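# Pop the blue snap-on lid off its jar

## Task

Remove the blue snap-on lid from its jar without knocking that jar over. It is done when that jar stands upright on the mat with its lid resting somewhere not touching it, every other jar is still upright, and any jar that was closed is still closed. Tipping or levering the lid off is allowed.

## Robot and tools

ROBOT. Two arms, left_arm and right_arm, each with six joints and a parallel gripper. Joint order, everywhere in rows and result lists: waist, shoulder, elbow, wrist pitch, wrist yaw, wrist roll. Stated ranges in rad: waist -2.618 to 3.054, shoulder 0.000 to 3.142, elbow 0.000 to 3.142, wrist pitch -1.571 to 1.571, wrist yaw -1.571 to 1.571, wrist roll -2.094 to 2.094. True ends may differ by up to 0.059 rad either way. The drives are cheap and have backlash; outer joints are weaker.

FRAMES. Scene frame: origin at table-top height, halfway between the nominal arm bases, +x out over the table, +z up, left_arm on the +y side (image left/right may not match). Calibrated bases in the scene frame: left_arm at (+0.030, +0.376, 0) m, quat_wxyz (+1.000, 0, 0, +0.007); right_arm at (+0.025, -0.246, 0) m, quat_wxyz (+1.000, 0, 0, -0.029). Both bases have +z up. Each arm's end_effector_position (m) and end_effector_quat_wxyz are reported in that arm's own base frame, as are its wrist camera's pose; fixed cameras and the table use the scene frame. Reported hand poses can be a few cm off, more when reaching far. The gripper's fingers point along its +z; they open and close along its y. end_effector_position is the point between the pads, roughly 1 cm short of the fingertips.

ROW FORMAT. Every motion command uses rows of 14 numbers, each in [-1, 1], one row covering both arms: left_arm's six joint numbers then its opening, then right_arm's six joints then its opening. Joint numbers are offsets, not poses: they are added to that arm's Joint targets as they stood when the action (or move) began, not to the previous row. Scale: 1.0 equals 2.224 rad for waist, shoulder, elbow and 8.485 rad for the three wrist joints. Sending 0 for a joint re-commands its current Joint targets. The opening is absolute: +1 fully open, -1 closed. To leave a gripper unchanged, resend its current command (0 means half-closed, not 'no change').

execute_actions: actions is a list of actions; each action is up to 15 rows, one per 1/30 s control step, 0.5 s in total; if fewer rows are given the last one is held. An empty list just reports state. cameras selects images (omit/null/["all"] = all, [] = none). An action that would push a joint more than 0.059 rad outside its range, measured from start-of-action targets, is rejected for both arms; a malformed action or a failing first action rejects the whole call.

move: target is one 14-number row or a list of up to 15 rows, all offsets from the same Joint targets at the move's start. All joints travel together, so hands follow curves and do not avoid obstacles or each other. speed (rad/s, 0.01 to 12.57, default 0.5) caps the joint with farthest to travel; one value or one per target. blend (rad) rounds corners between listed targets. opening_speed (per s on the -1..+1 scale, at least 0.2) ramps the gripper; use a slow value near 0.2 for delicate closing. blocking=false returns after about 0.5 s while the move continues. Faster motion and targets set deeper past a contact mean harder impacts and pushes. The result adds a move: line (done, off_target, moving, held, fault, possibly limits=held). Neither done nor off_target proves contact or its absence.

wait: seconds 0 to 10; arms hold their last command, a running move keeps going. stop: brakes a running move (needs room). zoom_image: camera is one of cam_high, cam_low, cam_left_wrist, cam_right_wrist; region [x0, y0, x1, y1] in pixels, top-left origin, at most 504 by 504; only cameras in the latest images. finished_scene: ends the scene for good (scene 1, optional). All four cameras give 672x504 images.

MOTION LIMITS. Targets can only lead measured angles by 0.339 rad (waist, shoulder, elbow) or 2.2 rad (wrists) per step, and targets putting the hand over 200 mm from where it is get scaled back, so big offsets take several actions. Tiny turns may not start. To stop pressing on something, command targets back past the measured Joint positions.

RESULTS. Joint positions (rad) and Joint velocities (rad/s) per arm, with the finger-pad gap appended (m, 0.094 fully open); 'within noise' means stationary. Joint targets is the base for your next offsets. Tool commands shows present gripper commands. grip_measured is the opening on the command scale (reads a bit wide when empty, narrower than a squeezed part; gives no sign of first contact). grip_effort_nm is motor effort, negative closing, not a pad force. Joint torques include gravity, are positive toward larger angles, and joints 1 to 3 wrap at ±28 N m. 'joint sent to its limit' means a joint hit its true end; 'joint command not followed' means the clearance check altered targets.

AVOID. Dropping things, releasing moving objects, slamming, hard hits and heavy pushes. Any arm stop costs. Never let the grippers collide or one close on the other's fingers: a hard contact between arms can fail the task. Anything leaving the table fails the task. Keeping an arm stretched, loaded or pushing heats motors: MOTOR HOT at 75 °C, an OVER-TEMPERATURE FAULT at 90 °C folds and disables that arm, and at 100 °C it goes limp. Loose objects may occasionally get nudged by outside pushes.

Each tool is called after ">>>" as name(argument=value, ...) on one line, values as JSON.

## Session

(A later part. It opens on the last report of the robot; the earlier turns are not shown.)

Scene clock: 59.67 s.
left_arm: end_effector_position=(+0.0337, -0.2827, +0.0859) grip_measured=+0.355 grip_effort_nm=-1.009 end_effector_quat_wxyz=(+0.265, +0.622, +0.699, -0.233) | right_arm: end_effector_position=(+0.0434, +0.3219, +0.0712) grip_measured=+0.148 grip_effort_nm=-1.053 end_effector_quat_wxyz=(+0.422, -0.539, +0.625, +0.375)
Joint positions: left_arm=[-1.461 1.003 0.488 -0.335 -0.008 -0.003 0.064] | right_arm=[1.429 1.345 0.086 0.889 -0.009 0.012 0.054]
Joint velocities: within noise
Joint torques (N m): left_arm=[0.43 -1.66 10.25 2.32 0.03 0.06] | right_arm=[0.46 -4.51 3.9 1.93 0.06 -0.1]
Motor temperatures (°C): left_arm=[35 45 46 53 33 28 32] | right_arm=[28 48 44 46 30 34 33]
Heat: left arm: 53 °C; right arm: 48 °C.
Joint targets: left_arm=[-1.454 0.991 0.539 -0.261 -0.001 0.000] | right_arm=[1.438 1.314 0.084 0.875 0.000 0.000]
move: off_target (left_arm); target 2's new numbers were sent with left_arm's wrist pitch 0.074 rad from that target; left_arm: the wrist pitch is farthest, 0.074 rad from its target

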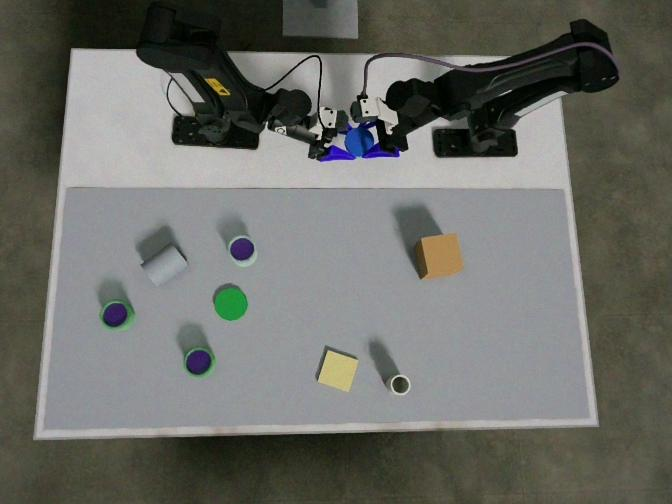

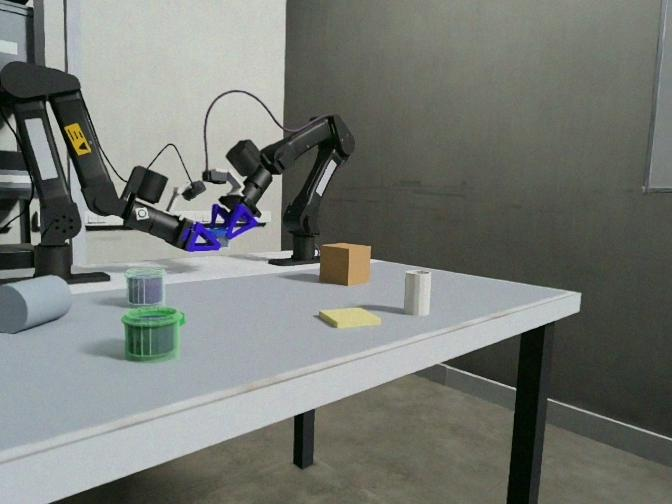

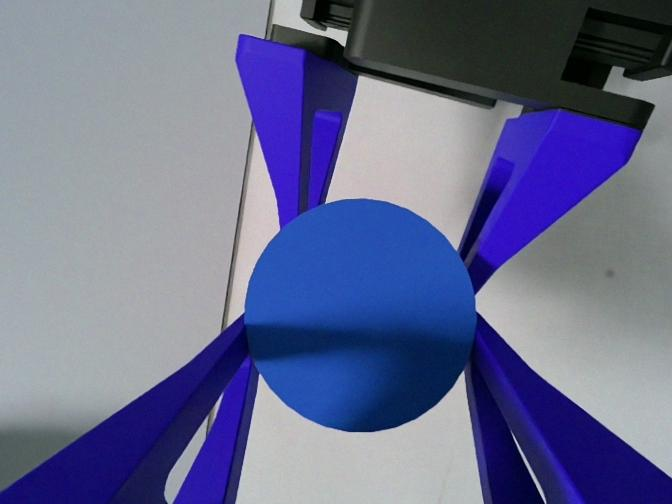

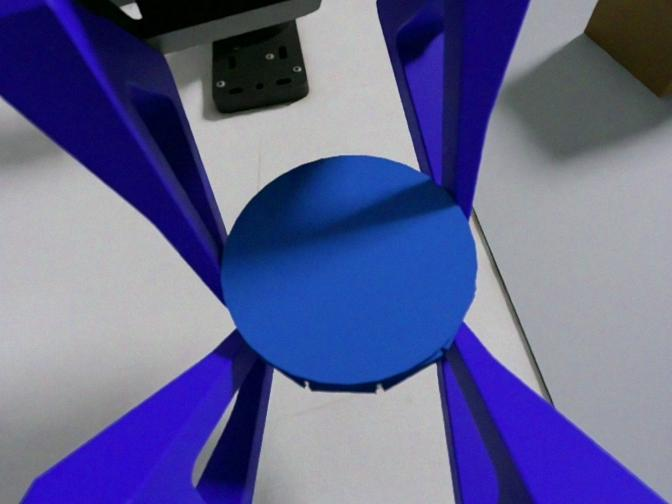

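>>> move(target=[[0,0,0,0,0,0,0.15,0,0,0,0,0,0,-0.1],[0,-0.1268,-0.0805,0.0172,0,0,0.15,0,0,0,0,0,0,-0.1]], speed=0.15, opening_speed=0.4)

>>> zoom_image(camera="cam_low", region=[160, 180, 260, 280])

Scene clock: 63.37 s.
left_arm: end_effector_position=(+0.0332, -0.2744, +0.1114) grip_measured=+0.350 grip_effort_nm=-1.033 end_effector_quat_wxyz=(+0.338, +0.591, +0.668, -0.299) | right_arm: end_effector_position=(+0.0420, +0.3304, +0.0944) grip_measured=+0.148 grip_effort_nm=-1.048 end_effector_quat_wxyz=(+0.447, -0.525, +0.604, +0.400)
Joint positions: left_arm=[-1.459 0.752 0.351 -0.233 -0.008 -0.007 0.063] | right_arm=[1.437 1.325 0.096 0.944 -0.009 0.013 0.054]
Joint velocities: within noise
Joint torques (N m): left_arm=[0.4 -2.92 7.12 3.14 0.01 0.06] | right_arm=[0.23 -2.85 3.25 1.4 0.02 -0.08]
Motor temperatures (°C): left_arm=[35 45 46 53 33 28 32] | right_arm=[28 47 43 45 30 34 33]
Heat: left arm: 53 °C; right arm: 47 °C.
Joint targets: left_arm=[-1.454 0.709 0.360 -0.115 -0.001 0.000] | right_arm=[1.438 1.314 0.084 0.875 0.000 0.000]
move: off_target (left_arm, right_arm); left_arm: the wrist pitch is farthest, 0.118 rad from its target; right_arm: the wrist pitch is farthest, 0.069 rad from its target

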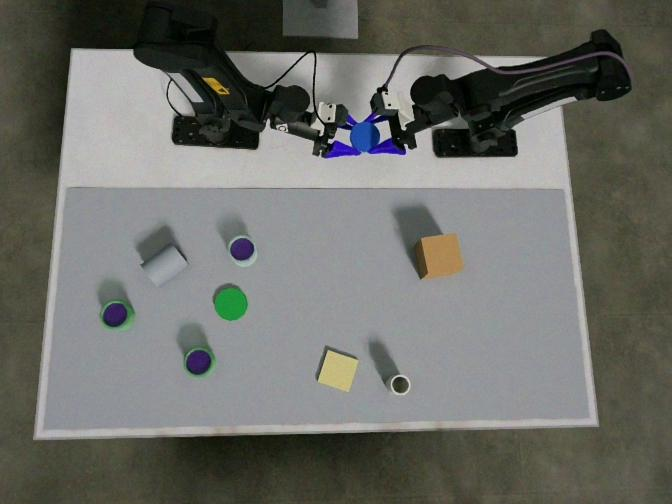

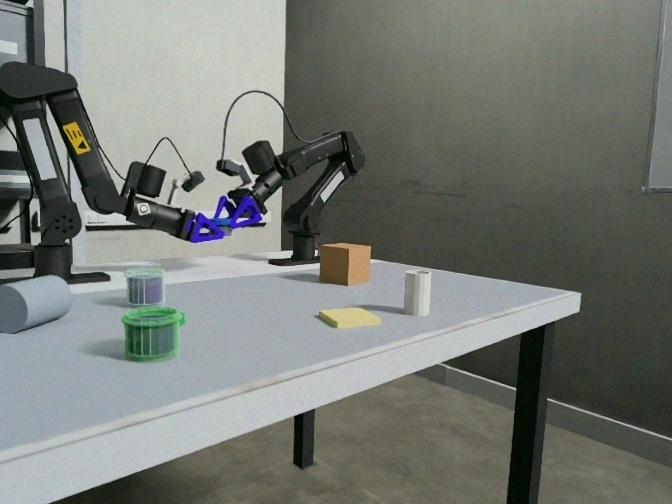

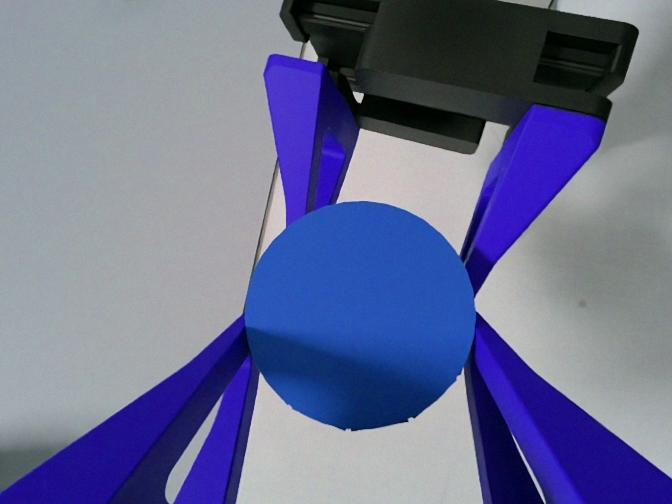

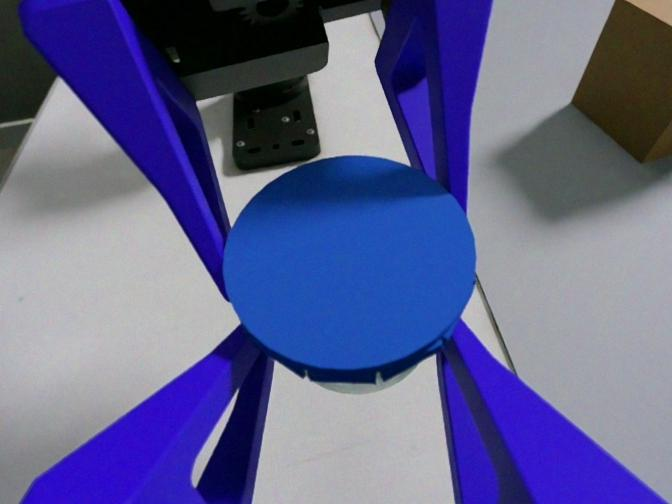

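Scaled by 5.040 from the camera's 672x504 image, which has a finer 960x720 frame.

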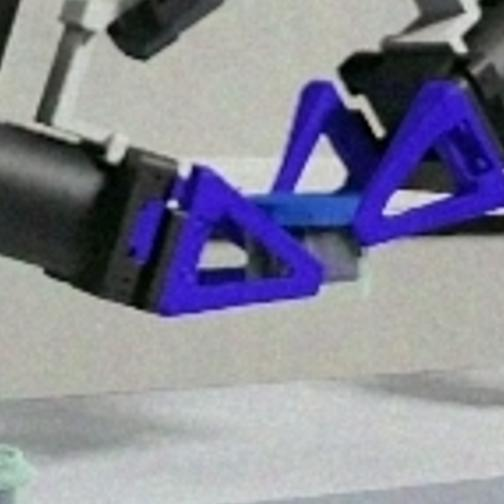

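>>> zoom_image(camera="cam_right_wrist", region=[200, 130, 500, 430])

>>> zoom_image(camera="cam_low", region=[200, 205, 245, 250])

Scaled by 1.680 from the camera's 672x504 image, which has a finer 960x720 frame.

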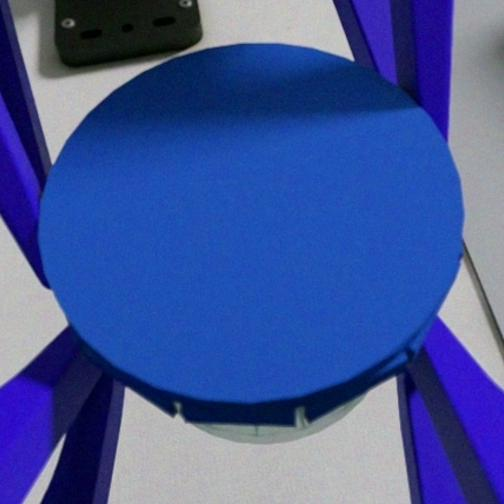

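Scaled by 11.200 from the camera's 672x504 image, which has a finer 960x720 frame.

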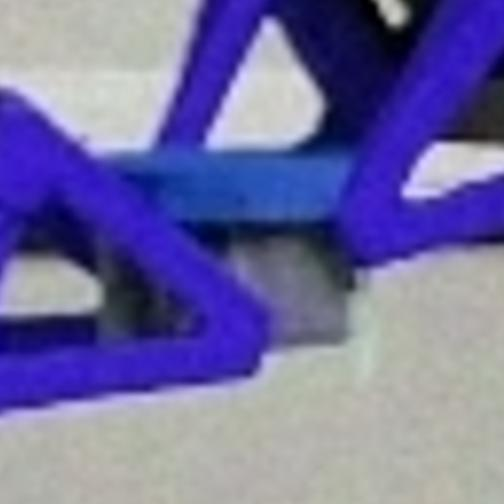

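>>> move(target=[0,-0.0084,0.0225,-0.0081,0,0,0.05,0,0.0684,-0.0081,0.02,0,0,-0.2], speed=0.15)

>>> zoom_image(camera="cam_low", region=[160, 180, 260, 280])

Scene clock: 67.20 s.
left_arm: end_effector_position=(+0.0344, -0.2714, +0.1114) grip_measured=+0.350 grip_effort_nm=-1.043 end_effector_quat_wxyz=(+0.340, +0.594, +0.667, -0.294) | right_arm: end_effector_position=(+0.0431, +0.3363, +0.0921) grip_measured=+0.148 grip_effort_nm=-1.043 end_effector_quat_wxyz=(+0.457, -0.518, +0.597, +0.409)
Joint positions: left_arm=[-1.457 0.736 0.351 -0.253 -0.014 0.006 0.063] | right_arm=[1.437 1.451 0.09 1.11 -0.007 0.013 0.054]
Joint velocities: within noise
Joint torques (N m): left_arm=[0.43 -3.14 11.12 2.54 0.09 -0.03] | right_arm=[0.39 -1.1 1.7 1.49 0.03 -0.1]
Motor temperatures (°C): left_arm=[35 45 46 54 32 28 32] | right_arm=[28 47 43 45 30 34 33]
Heat: left arm: 54 °C; right arm: 47 °C.
Joint targets: left_arm=[-1.454 0.691 0.410 -0.184 -0.001 0.000] | right_arm=[1.438 1.466 0.066 1.045 0.000 0.000]
move: off_target (left_arm, right_arm); left_arm: the wrist pitch is farthest, 0.070 rad from its target; right_arm: the wrist pitch is farthest, 0.065 rad from its target

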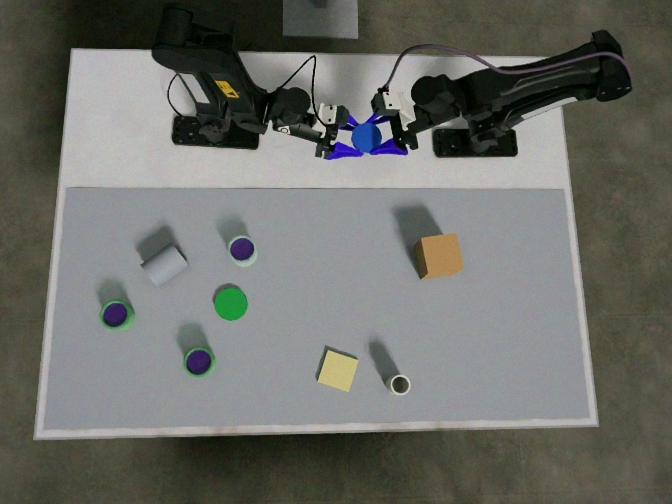

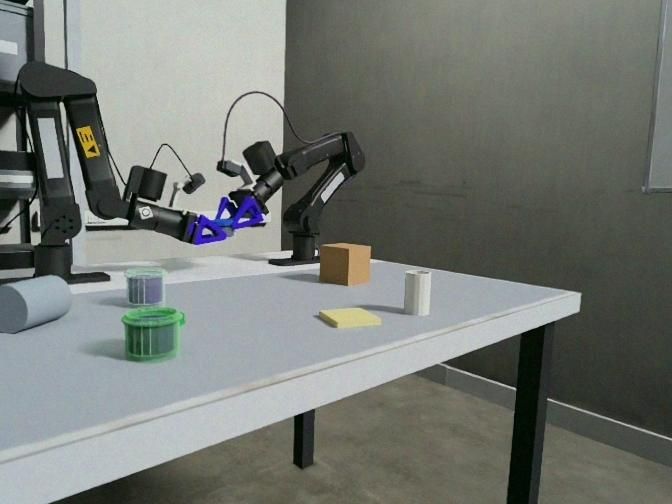

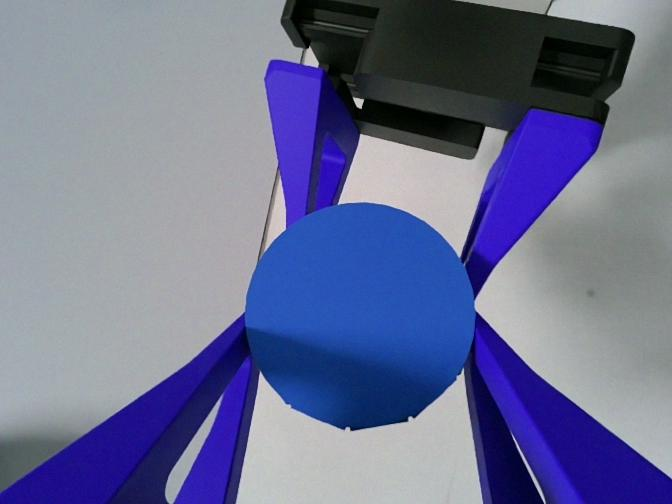

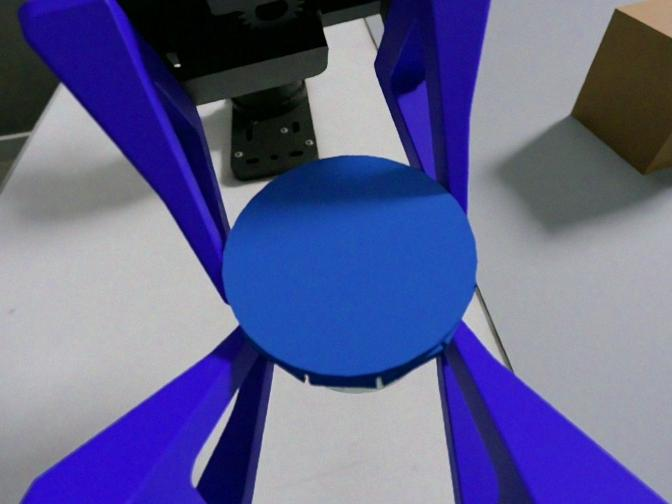

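Scaled by 5.040 from the camera's 672x504 image, which has a finer 960x720 frame.

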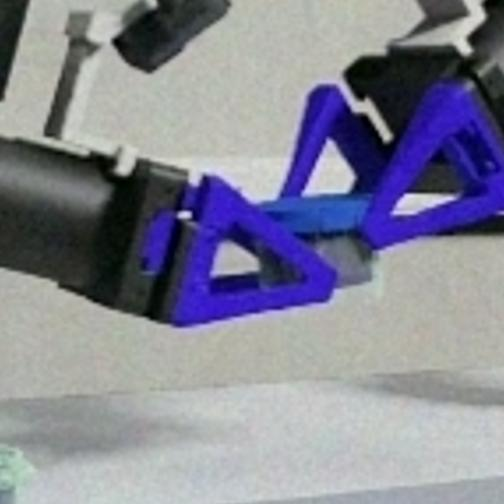

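>>> move(target=[0,-0.03,0,0,0,0,-0.05,0,0.03,0,0,0,0,-0.3], speed=0.1)

>>> zoom_image(camera="cam_low", region=[160, 180, 260, 280])

Scene clock: 68.60 s.
left_arm: end_effector_position=(+0.0345, -0.2674, +0.1197) grip_measured=+0.350 grip_effort_nm=-1.043 end_effector_quat_wxyz=(+0.351, +0.589, +0.662, -0.301) | right_arm: end_effector_position=(+0.0434, +0.3407, +0.0988) grip_measured=+0.148 grip_effort_nm=-1.043 end_effector_quat_wxyz=(+0.470, -0.508, +0.586, +0.422)
Joint positions: left_arm=[-1.457 0.68 0.35 -0.279 -0.017 0.006 0.063] | right_arm=[1.437 1.506 0.09 1.211 -0.009 0.015 0.054]
Joint velocities: within noise
Joint torques (N m): left_arm=[0.38 -3.81 11.15 2.84 0.1 -0.02] | right_arm=[0.2 -0.32 1.39 0.37 0.02 -0.11]
Motor temperatures (°C): left_arm=[35 45 46 54 32 28 32] | right_arm=[28 47 43 44 30 34 33]
Heat: left arm: 54 °C; right arm: 47 °C.
Joint targets: left_arm=[-1.454 0.624 0.410 -0.184 -0.001 0.000] | right_arm=[1.438 1.533 0.066 1.045 0.000 0.000]
move: off_target (left_arm, right_arm); left_arm: the wrist pitch is farthest, 0.095 rad from its target; right_arm: the wrist pitch is farthest, 0.166 rad from its target

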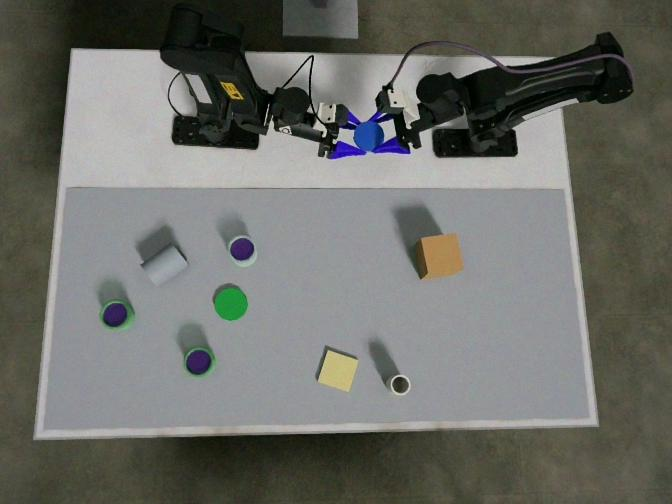

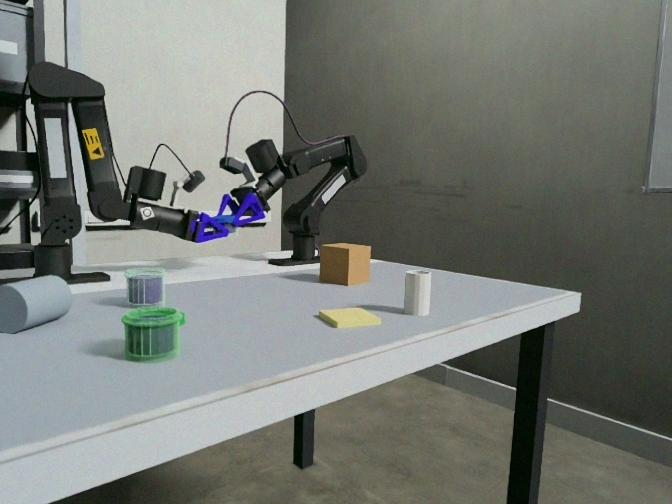

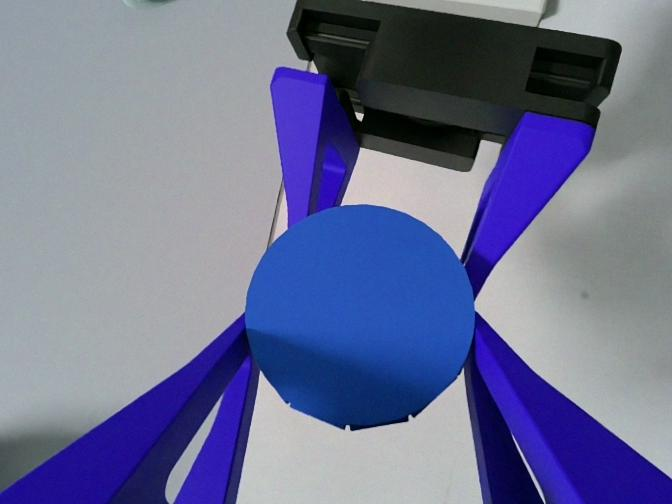

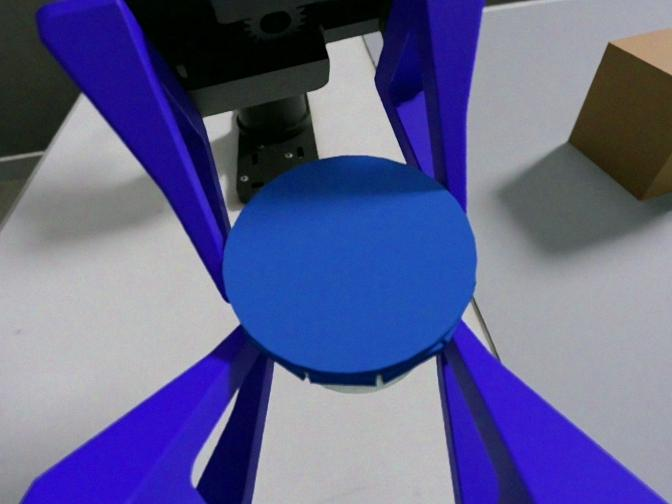

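Scaled by 5.040 from the camera's 672x504 image, which has a finer 960x720 frame.

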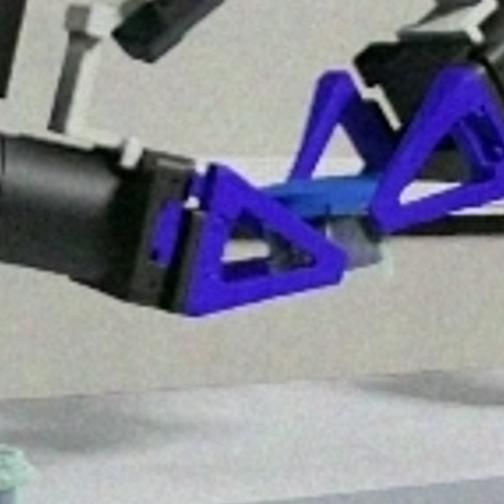

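>>> move(target=[0,0,0,0.015,0,0,-0.05,0,0,0,-0.025,0,0,-0.3], speed=0.15)

>>> zoom_image(camera="cam_low", region=[160, 180, 260, 280])

Scene clock: 73.57 s.
left_arm: end_effector_position=(+0.0349, -0.2672, +0.1190) grip_measured=+0.350 grip_effort_nm=-1.043 end_effector_quat_wxyz=(+0.351, +0.590, +0.662, -0.300) | right_arm: end_effector_position=(+0.0430, +0.3422, +0.0948) grip_measured=+0.148 grip_effort_nm=-1.048 end_effector_quat_wxyz=(+0.463, -0.513, +0.591, +0.416)
Joint positions: left_arm=[-1.456 0.681 0.35 -0.281 -0.017 0.009 0.063] | right_arm=[1.438 1.501 0.103 1.171 -0.009 0.015 0.054]
Joint velocities: within noise
Joint torques (N m): left_arm=[0.43 -3.78 11.04 4.4 0.11 -0.05] | right_arm=[0.36 0.05 0.62 -1.33 0.01 -0.09]
Motor temperatures (°C): left_arm=[35 45 47 55 32 28 32] | right_arm=[28 47 43 43 30 34 33]
Heat: left arm: 55 °C; right arm: 47 °C.
Joint targets: left_arm=[-1.454 0.624 0.410 -0.056 -0.001 0.000] | right_arm=[1.438 1.533 0.066 0.833 0.000 0.000]
move: off_target (left_arm, right_arm); left_arm: the wrist pitch is farthest, 0.224 rad from its target; right_arm: the wrist pitch is farthest, 0.338 rad from its target

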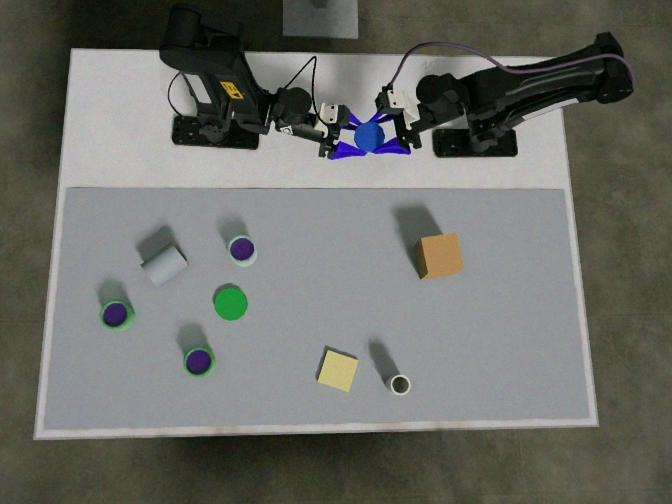

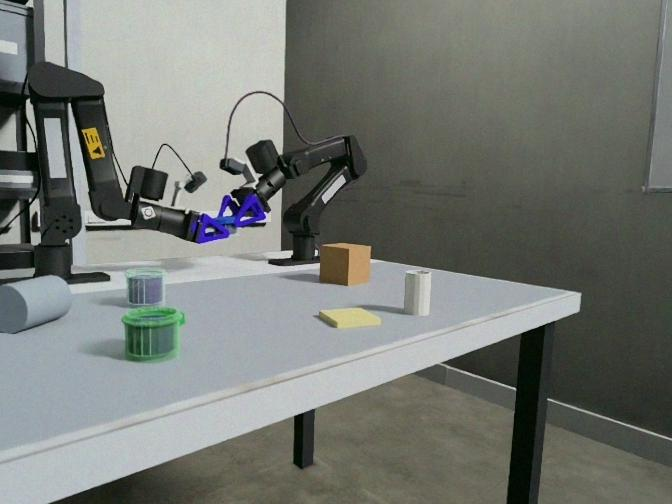

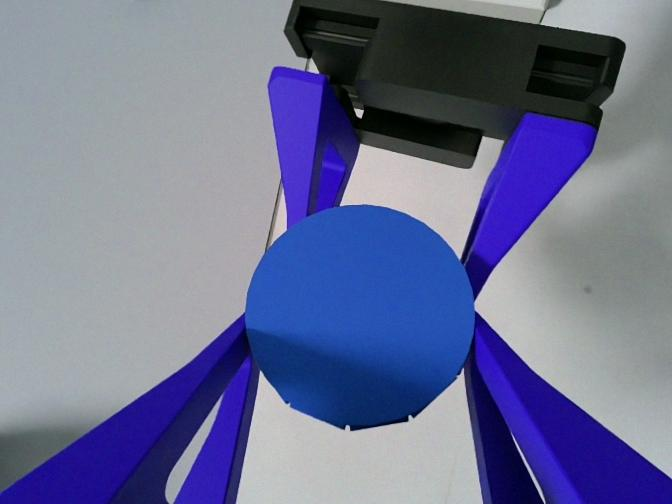

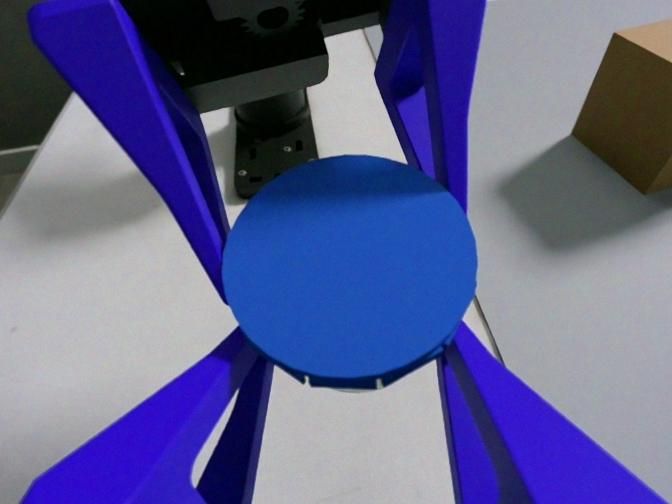

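Scaled by 5.040 from the camera's 672x504 image, which has a finer 960x720 frame.

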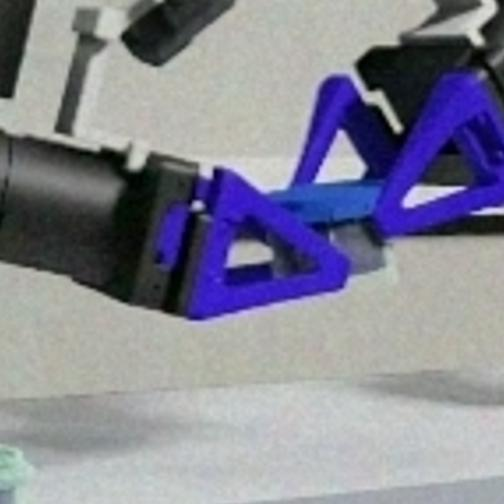

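>>> move(target=[[0,0.0202,-0.0054,-0.017,0,0,-0.05,0,-0.0283,0.0153,0.0382,0,0,-0.3],[0,0.0202,-0.0054,-0.017,0,0,0.9,0,-0.0283,0.0153,0.0382,0,0,-0.3],[0,-0.0692,0.0697,-0.0735,0,0,0.9,0,-0.0283,0.0153,0.0382,0,0,-0.3]], speed=[0.15,0.3,0.4], opening_speed=1.0)

>>> zoom_image(camera="cam_low", region=[160, 180, 260, 280])

Scene clock: 81.57 s.
left_arm: end_effector_position=(+0.0306, -0.2293, +0.1673) grip_measured=+0.898 grip_effort_nm=0.085 end_effector_quat_wxyz=(+0.352, +0.591, +0.661, -0.300) | right_arm: end_effector_position=(+0.0441, +0.3417, +0.0983) grip_measured=+0.148 grip_effort_nm=-1.043 end_effector_quat_wxyz=(+0.468, -0.510, +0.590, +0.416)
Joint positions: left_arm=[-1.454 0.476 0.517 -0.651 -0.016 0.012 0.089] | right_arm=[1.438 1.484 0.101 1.165 -0.003 0.013 0.054]
Joint velocities: within noise
Joint torques (N m): left_arm=[0.39 0.77 10 1.41 0.11 -0.09] | right_arm=[0.51 -3.85 3.41 2.05 0.06 -0.13]
Motor temperatures (°C): left_arm=[35 45 47 57 32 28 32] | right_arm=[28 46 42 43 30 34 33]
Heat: left arm: 57 °C; right arm: 46 °C.
Joint targets: left_arm=[-1.454 0.470 0.565 -0.680 -0.001 0.000] | right_arm=[1.438 1.470 0.100 1.157 0.000 0.000]
move: off_target (left_arm); target 2's new numbers were sent with left_arm's wrist pitch 0.082 rad from that target; left_arm: the elbow is farthest, 0.048 rad from its target

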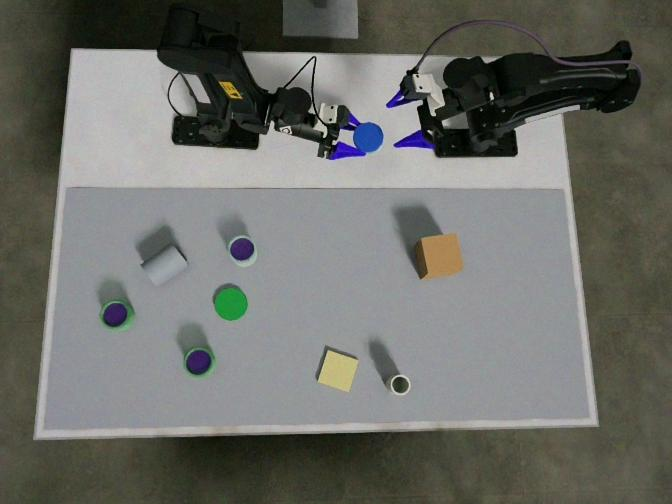

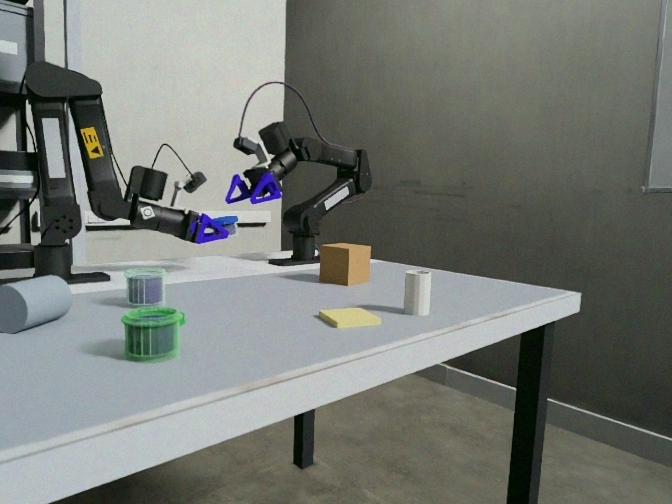

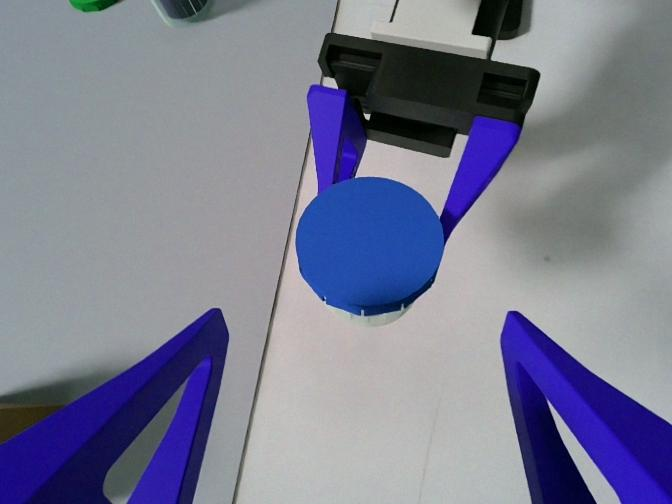

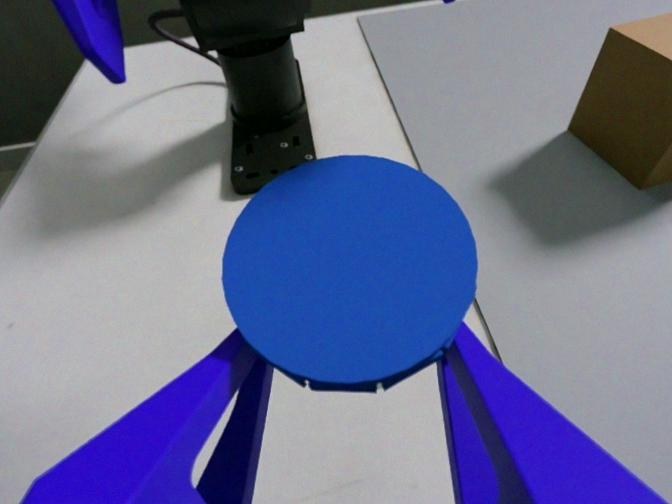

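Scaled by 5.040 from the camera's 672x504 image, which has a finer 960x720 frame.

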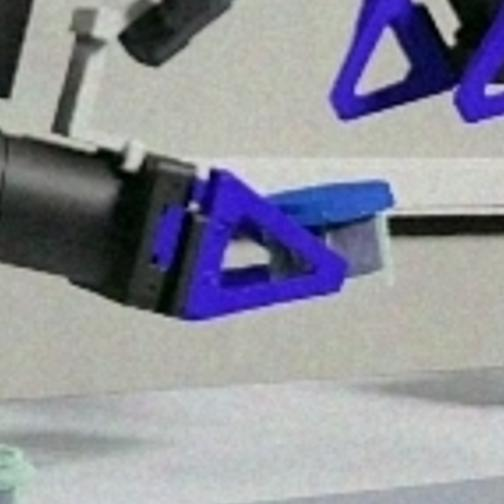

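>>> move(target=[[0,0,0,0,0,0,0.9,0,0.0585,0.0247,-0.0108,0,0,-0.3],[0,0,0,0,0,0,0.9,0,0.15,0.028,0.0132,0,0,-0.3]], speed=[0.3,0.2])

>>> zoom_image(camera="cam_low", region=[160, 180, 260, 280])

Scene clock: 84.00 s.
left_arm: end_effector_position=(+0.0306, -0.2291, +0.1670) grip_measured=+0.898 grip_effort_nm=0.085 end_effector_quat_wxyz=(+0.351, +0.591, +0.661, -0.300) | right_arm: end_effector_position=(+0.0437, +0.3388, +0.0179) grip_measured=+0.148 grip_effort_nm=-1.043 end_effector_quat_wxyz=(+0.396, -0.555, +0.641, +0.353)
Joint positions: left_arm=[-1.454 0.476 0.517 -0.652 -0.016 0.012 0.089] | right_arm=[1.438 1.797 0.141 1.203 -0.003 0.013 0.054]
Joint velocities: within noise
Joint torques (N m): left_arm=[0.34 0.79 10.09 1.39 0.1 -0.09] | right_arm=[0.43 -3.49 3.85 2.76 0.09 -0.13]
Motor temperatures (°C): left_arm=[35 44 47 56 32 28 32] | right_arm=[28 46 42 43 30 34 33]
Heat: left arm: 56 °C; right arm: 46 °C.
Joint targets: left_arm=[-1.454 0.470 0.565 -0.680 -0.001 0.000] | right_arm=[1.438 1.803 0.163 1.269 0.000 0.000]
move: off_target (left_arm, right_arm); left_arm: the elbow is farthest, 0.048 rad from its target; right_arm: the wrist pitch is farthest, 0.066 rad from its target

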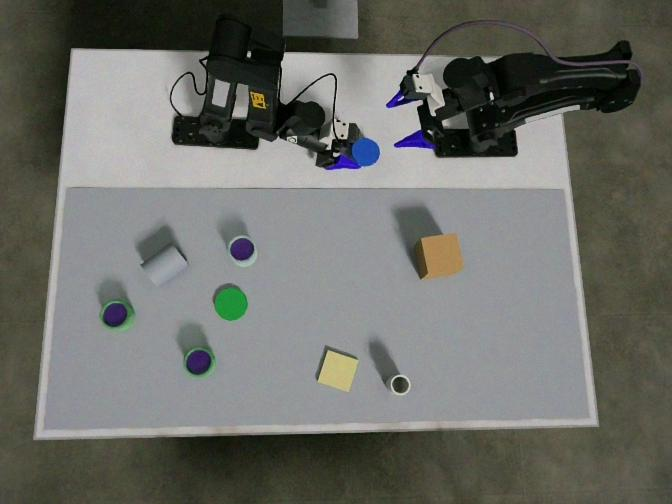

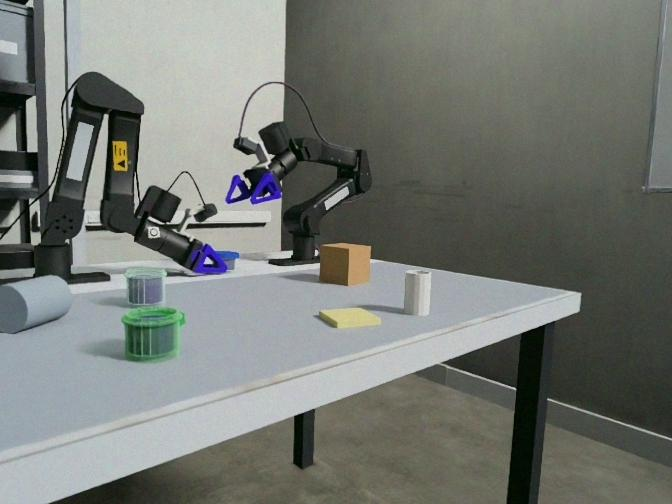

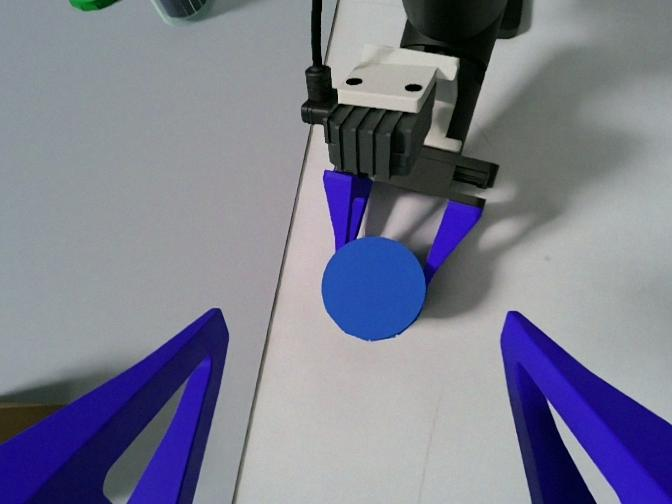

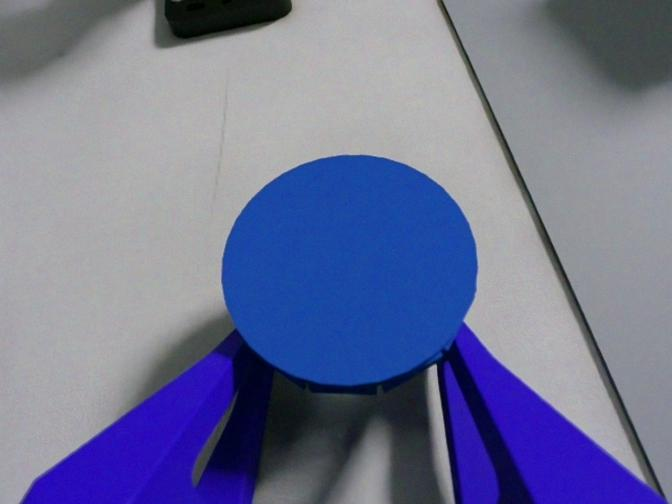

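Scaled by 5.040 from the camera's 672x504 image, which has a finer 960x720 frame.

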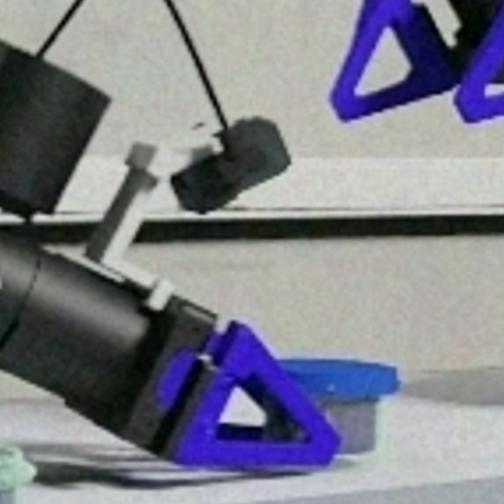

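>>> move(target=[0,0,0,0,0,0,0.9,0,0.0513,0.0045,0.0185,0,0,-0.3], speed=0.15)

>>> zoom_image(camera="cam_low", region=[160, 200, 260, 300])

Scene clock: 85.87 s.
left_arm: end_effector_position=(+0.0306, -0.2291, +0.1670) grip_measured=+0.898 grip_effort_nm=0.090 end_effector_quat_wxyz=(+0.351, +0.591, +0.661, -0.300) | right_arm: end_effector_position=(+0.0447, +0.3460, +0.0162) grip_measured=+0.148 grip_effort_nm=-1.048 end_effector_quat_wxyz=(+0.409, -0.548, +0.632, +0.364)
Joint positions: left_arm=[-1.454 0.476 0.517 -0.652 -0.016 0.012 0.089] | right_arm=[1.438 1.911 0.152 1.348 -0.003 0.012 0.054]
Joint velocities: within noise
Joint torques (N m): left_arm=[0.31 0.75 10 1.42 0.08 -0.09] | right_arm=[0.21 -3.84 3.15 2.85 0.07 -0.09]
Motor temperatures (°C): left_arm=[35 44 47 55 32 28 32] | right_arm=[28 46 42 44 30 33 33]
Heat: left arm: 55 °C; right arm: 46 °C.
Joint targets: left_arm=[-1.454 0.470 0.565 -0.680 -0.001 0.000] | right_arm=[1.438 1.918 0.173 1.426 0.000 0.000]
move: off_target (left_arm, right_arm); left_arm: the elbow is farthest, 0.048 rad from its target; right_arm: the wrist pitch is farthest, 0.078 rad from its target

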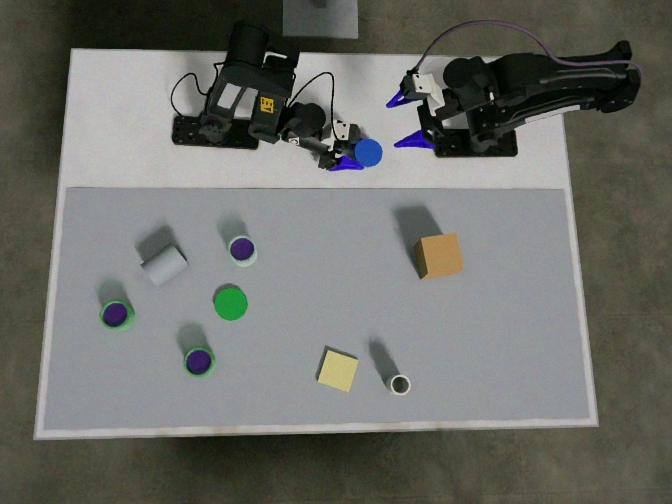

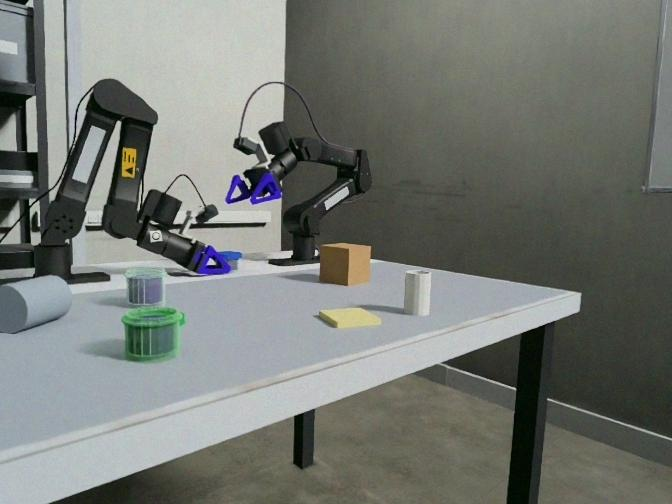

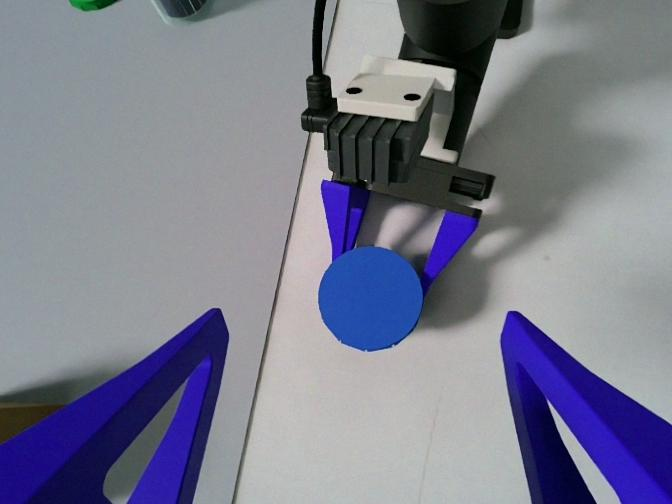

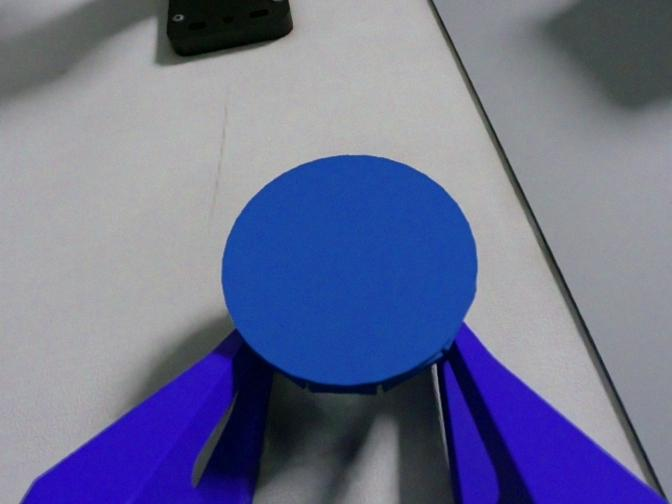

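Scaled by 5.040 from the camera's 672x504 image, which has a finer 960x720 frame.

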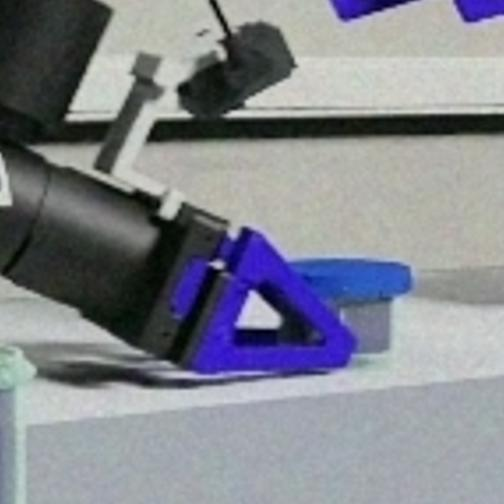

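>>> move(target=[-0.009,0.0872,-0.0922,0.0289,0,0,0.9,0,0,0,0,0,0,-0.3], speed=0.4)

>>> zoom_image(camera="cam_low", region=[160, 200, 260, 300])

Scene clock: 88.87 s.
left_arm: end_effector_position=(+0.0289, -0.2295, +0.0791) grip_measured=+0.898 grip_effort_nm=0.085 end_effector_quat_wxyz=(+0.273, +0.626, +0.693, -0.232) | right_arm: end_effector_position=(+0.0447, +0.3462, +0.0165) grip_measured=+0.148 grip_effort_nm=-1.048 end_effector_quat_wxyz=(+0.410, -0.548, +0.632, +0.364)
Joint positions: left_arm=[-1.462 0.675 0.357 -0.522 -0.016 0.012 0.089] | right_arm=[1.438 1.911 0.152 1.349 -0.003 0.012 0.054]
Joint velocities: within noise
Joint torques (N m): left_arm=[-0.5 0.29 6.61 2.51 0.09 -0.08] | right_arm=[0.05 -4.04 3.12 2.91 -0.01 -0.08]
Motor temperatures (°C): left_arm=[35 44 47 54 32 28 32] | right_arm=[28 46 42 45 30 33 33]
Heat: left arm: 54 °C; right arm: 46 °C.
Joint targets: left_arm=[-1.474 0.664 0.360 -0.435 -0.001 0.000] | right_arm=[1.438 1.918 0.173 1.426 0.000 0.000]
move: off_target (left_arm, right_arm); left_arm: the wrist pitch is farthest, 0.087 rad from its target; right_arm: the wrist pitch is farthest, 0.077 rad from its target

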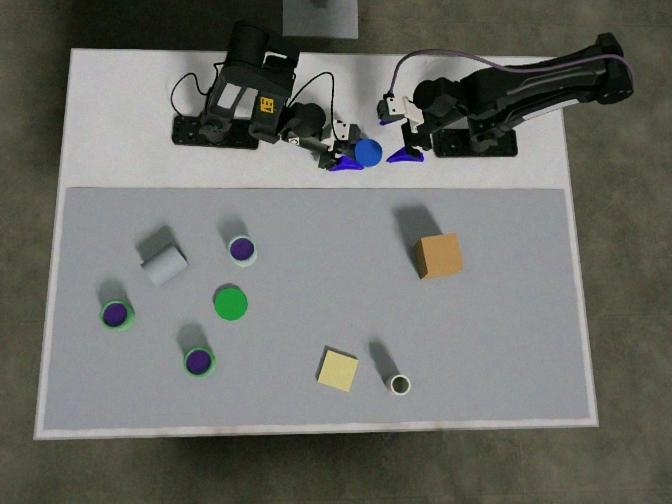

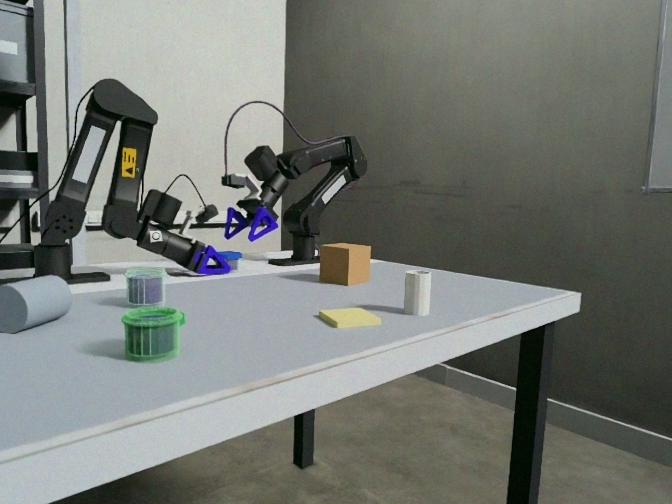

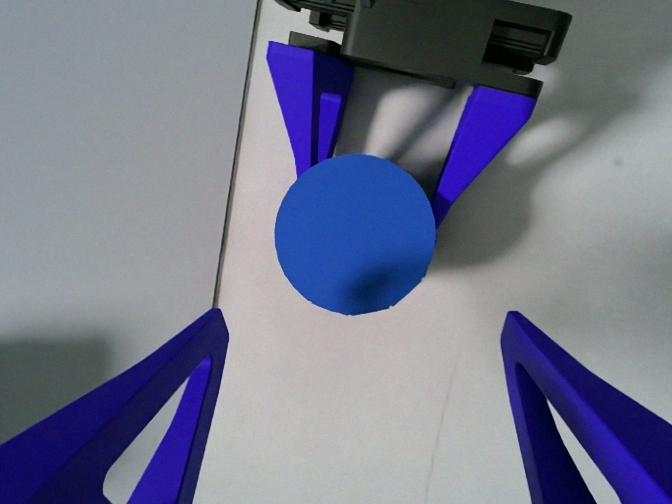

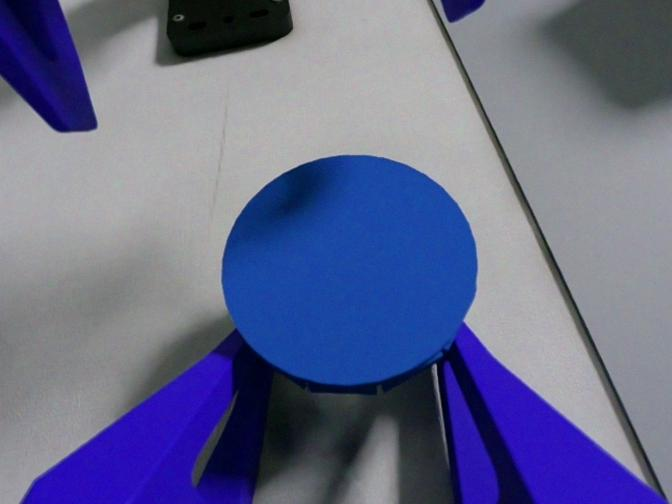

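Scaled by 5.040 from the camera's 672x504 image, which has a finer 960x720 frame.

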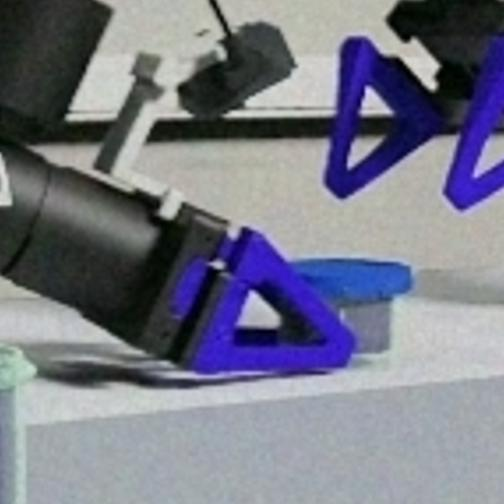

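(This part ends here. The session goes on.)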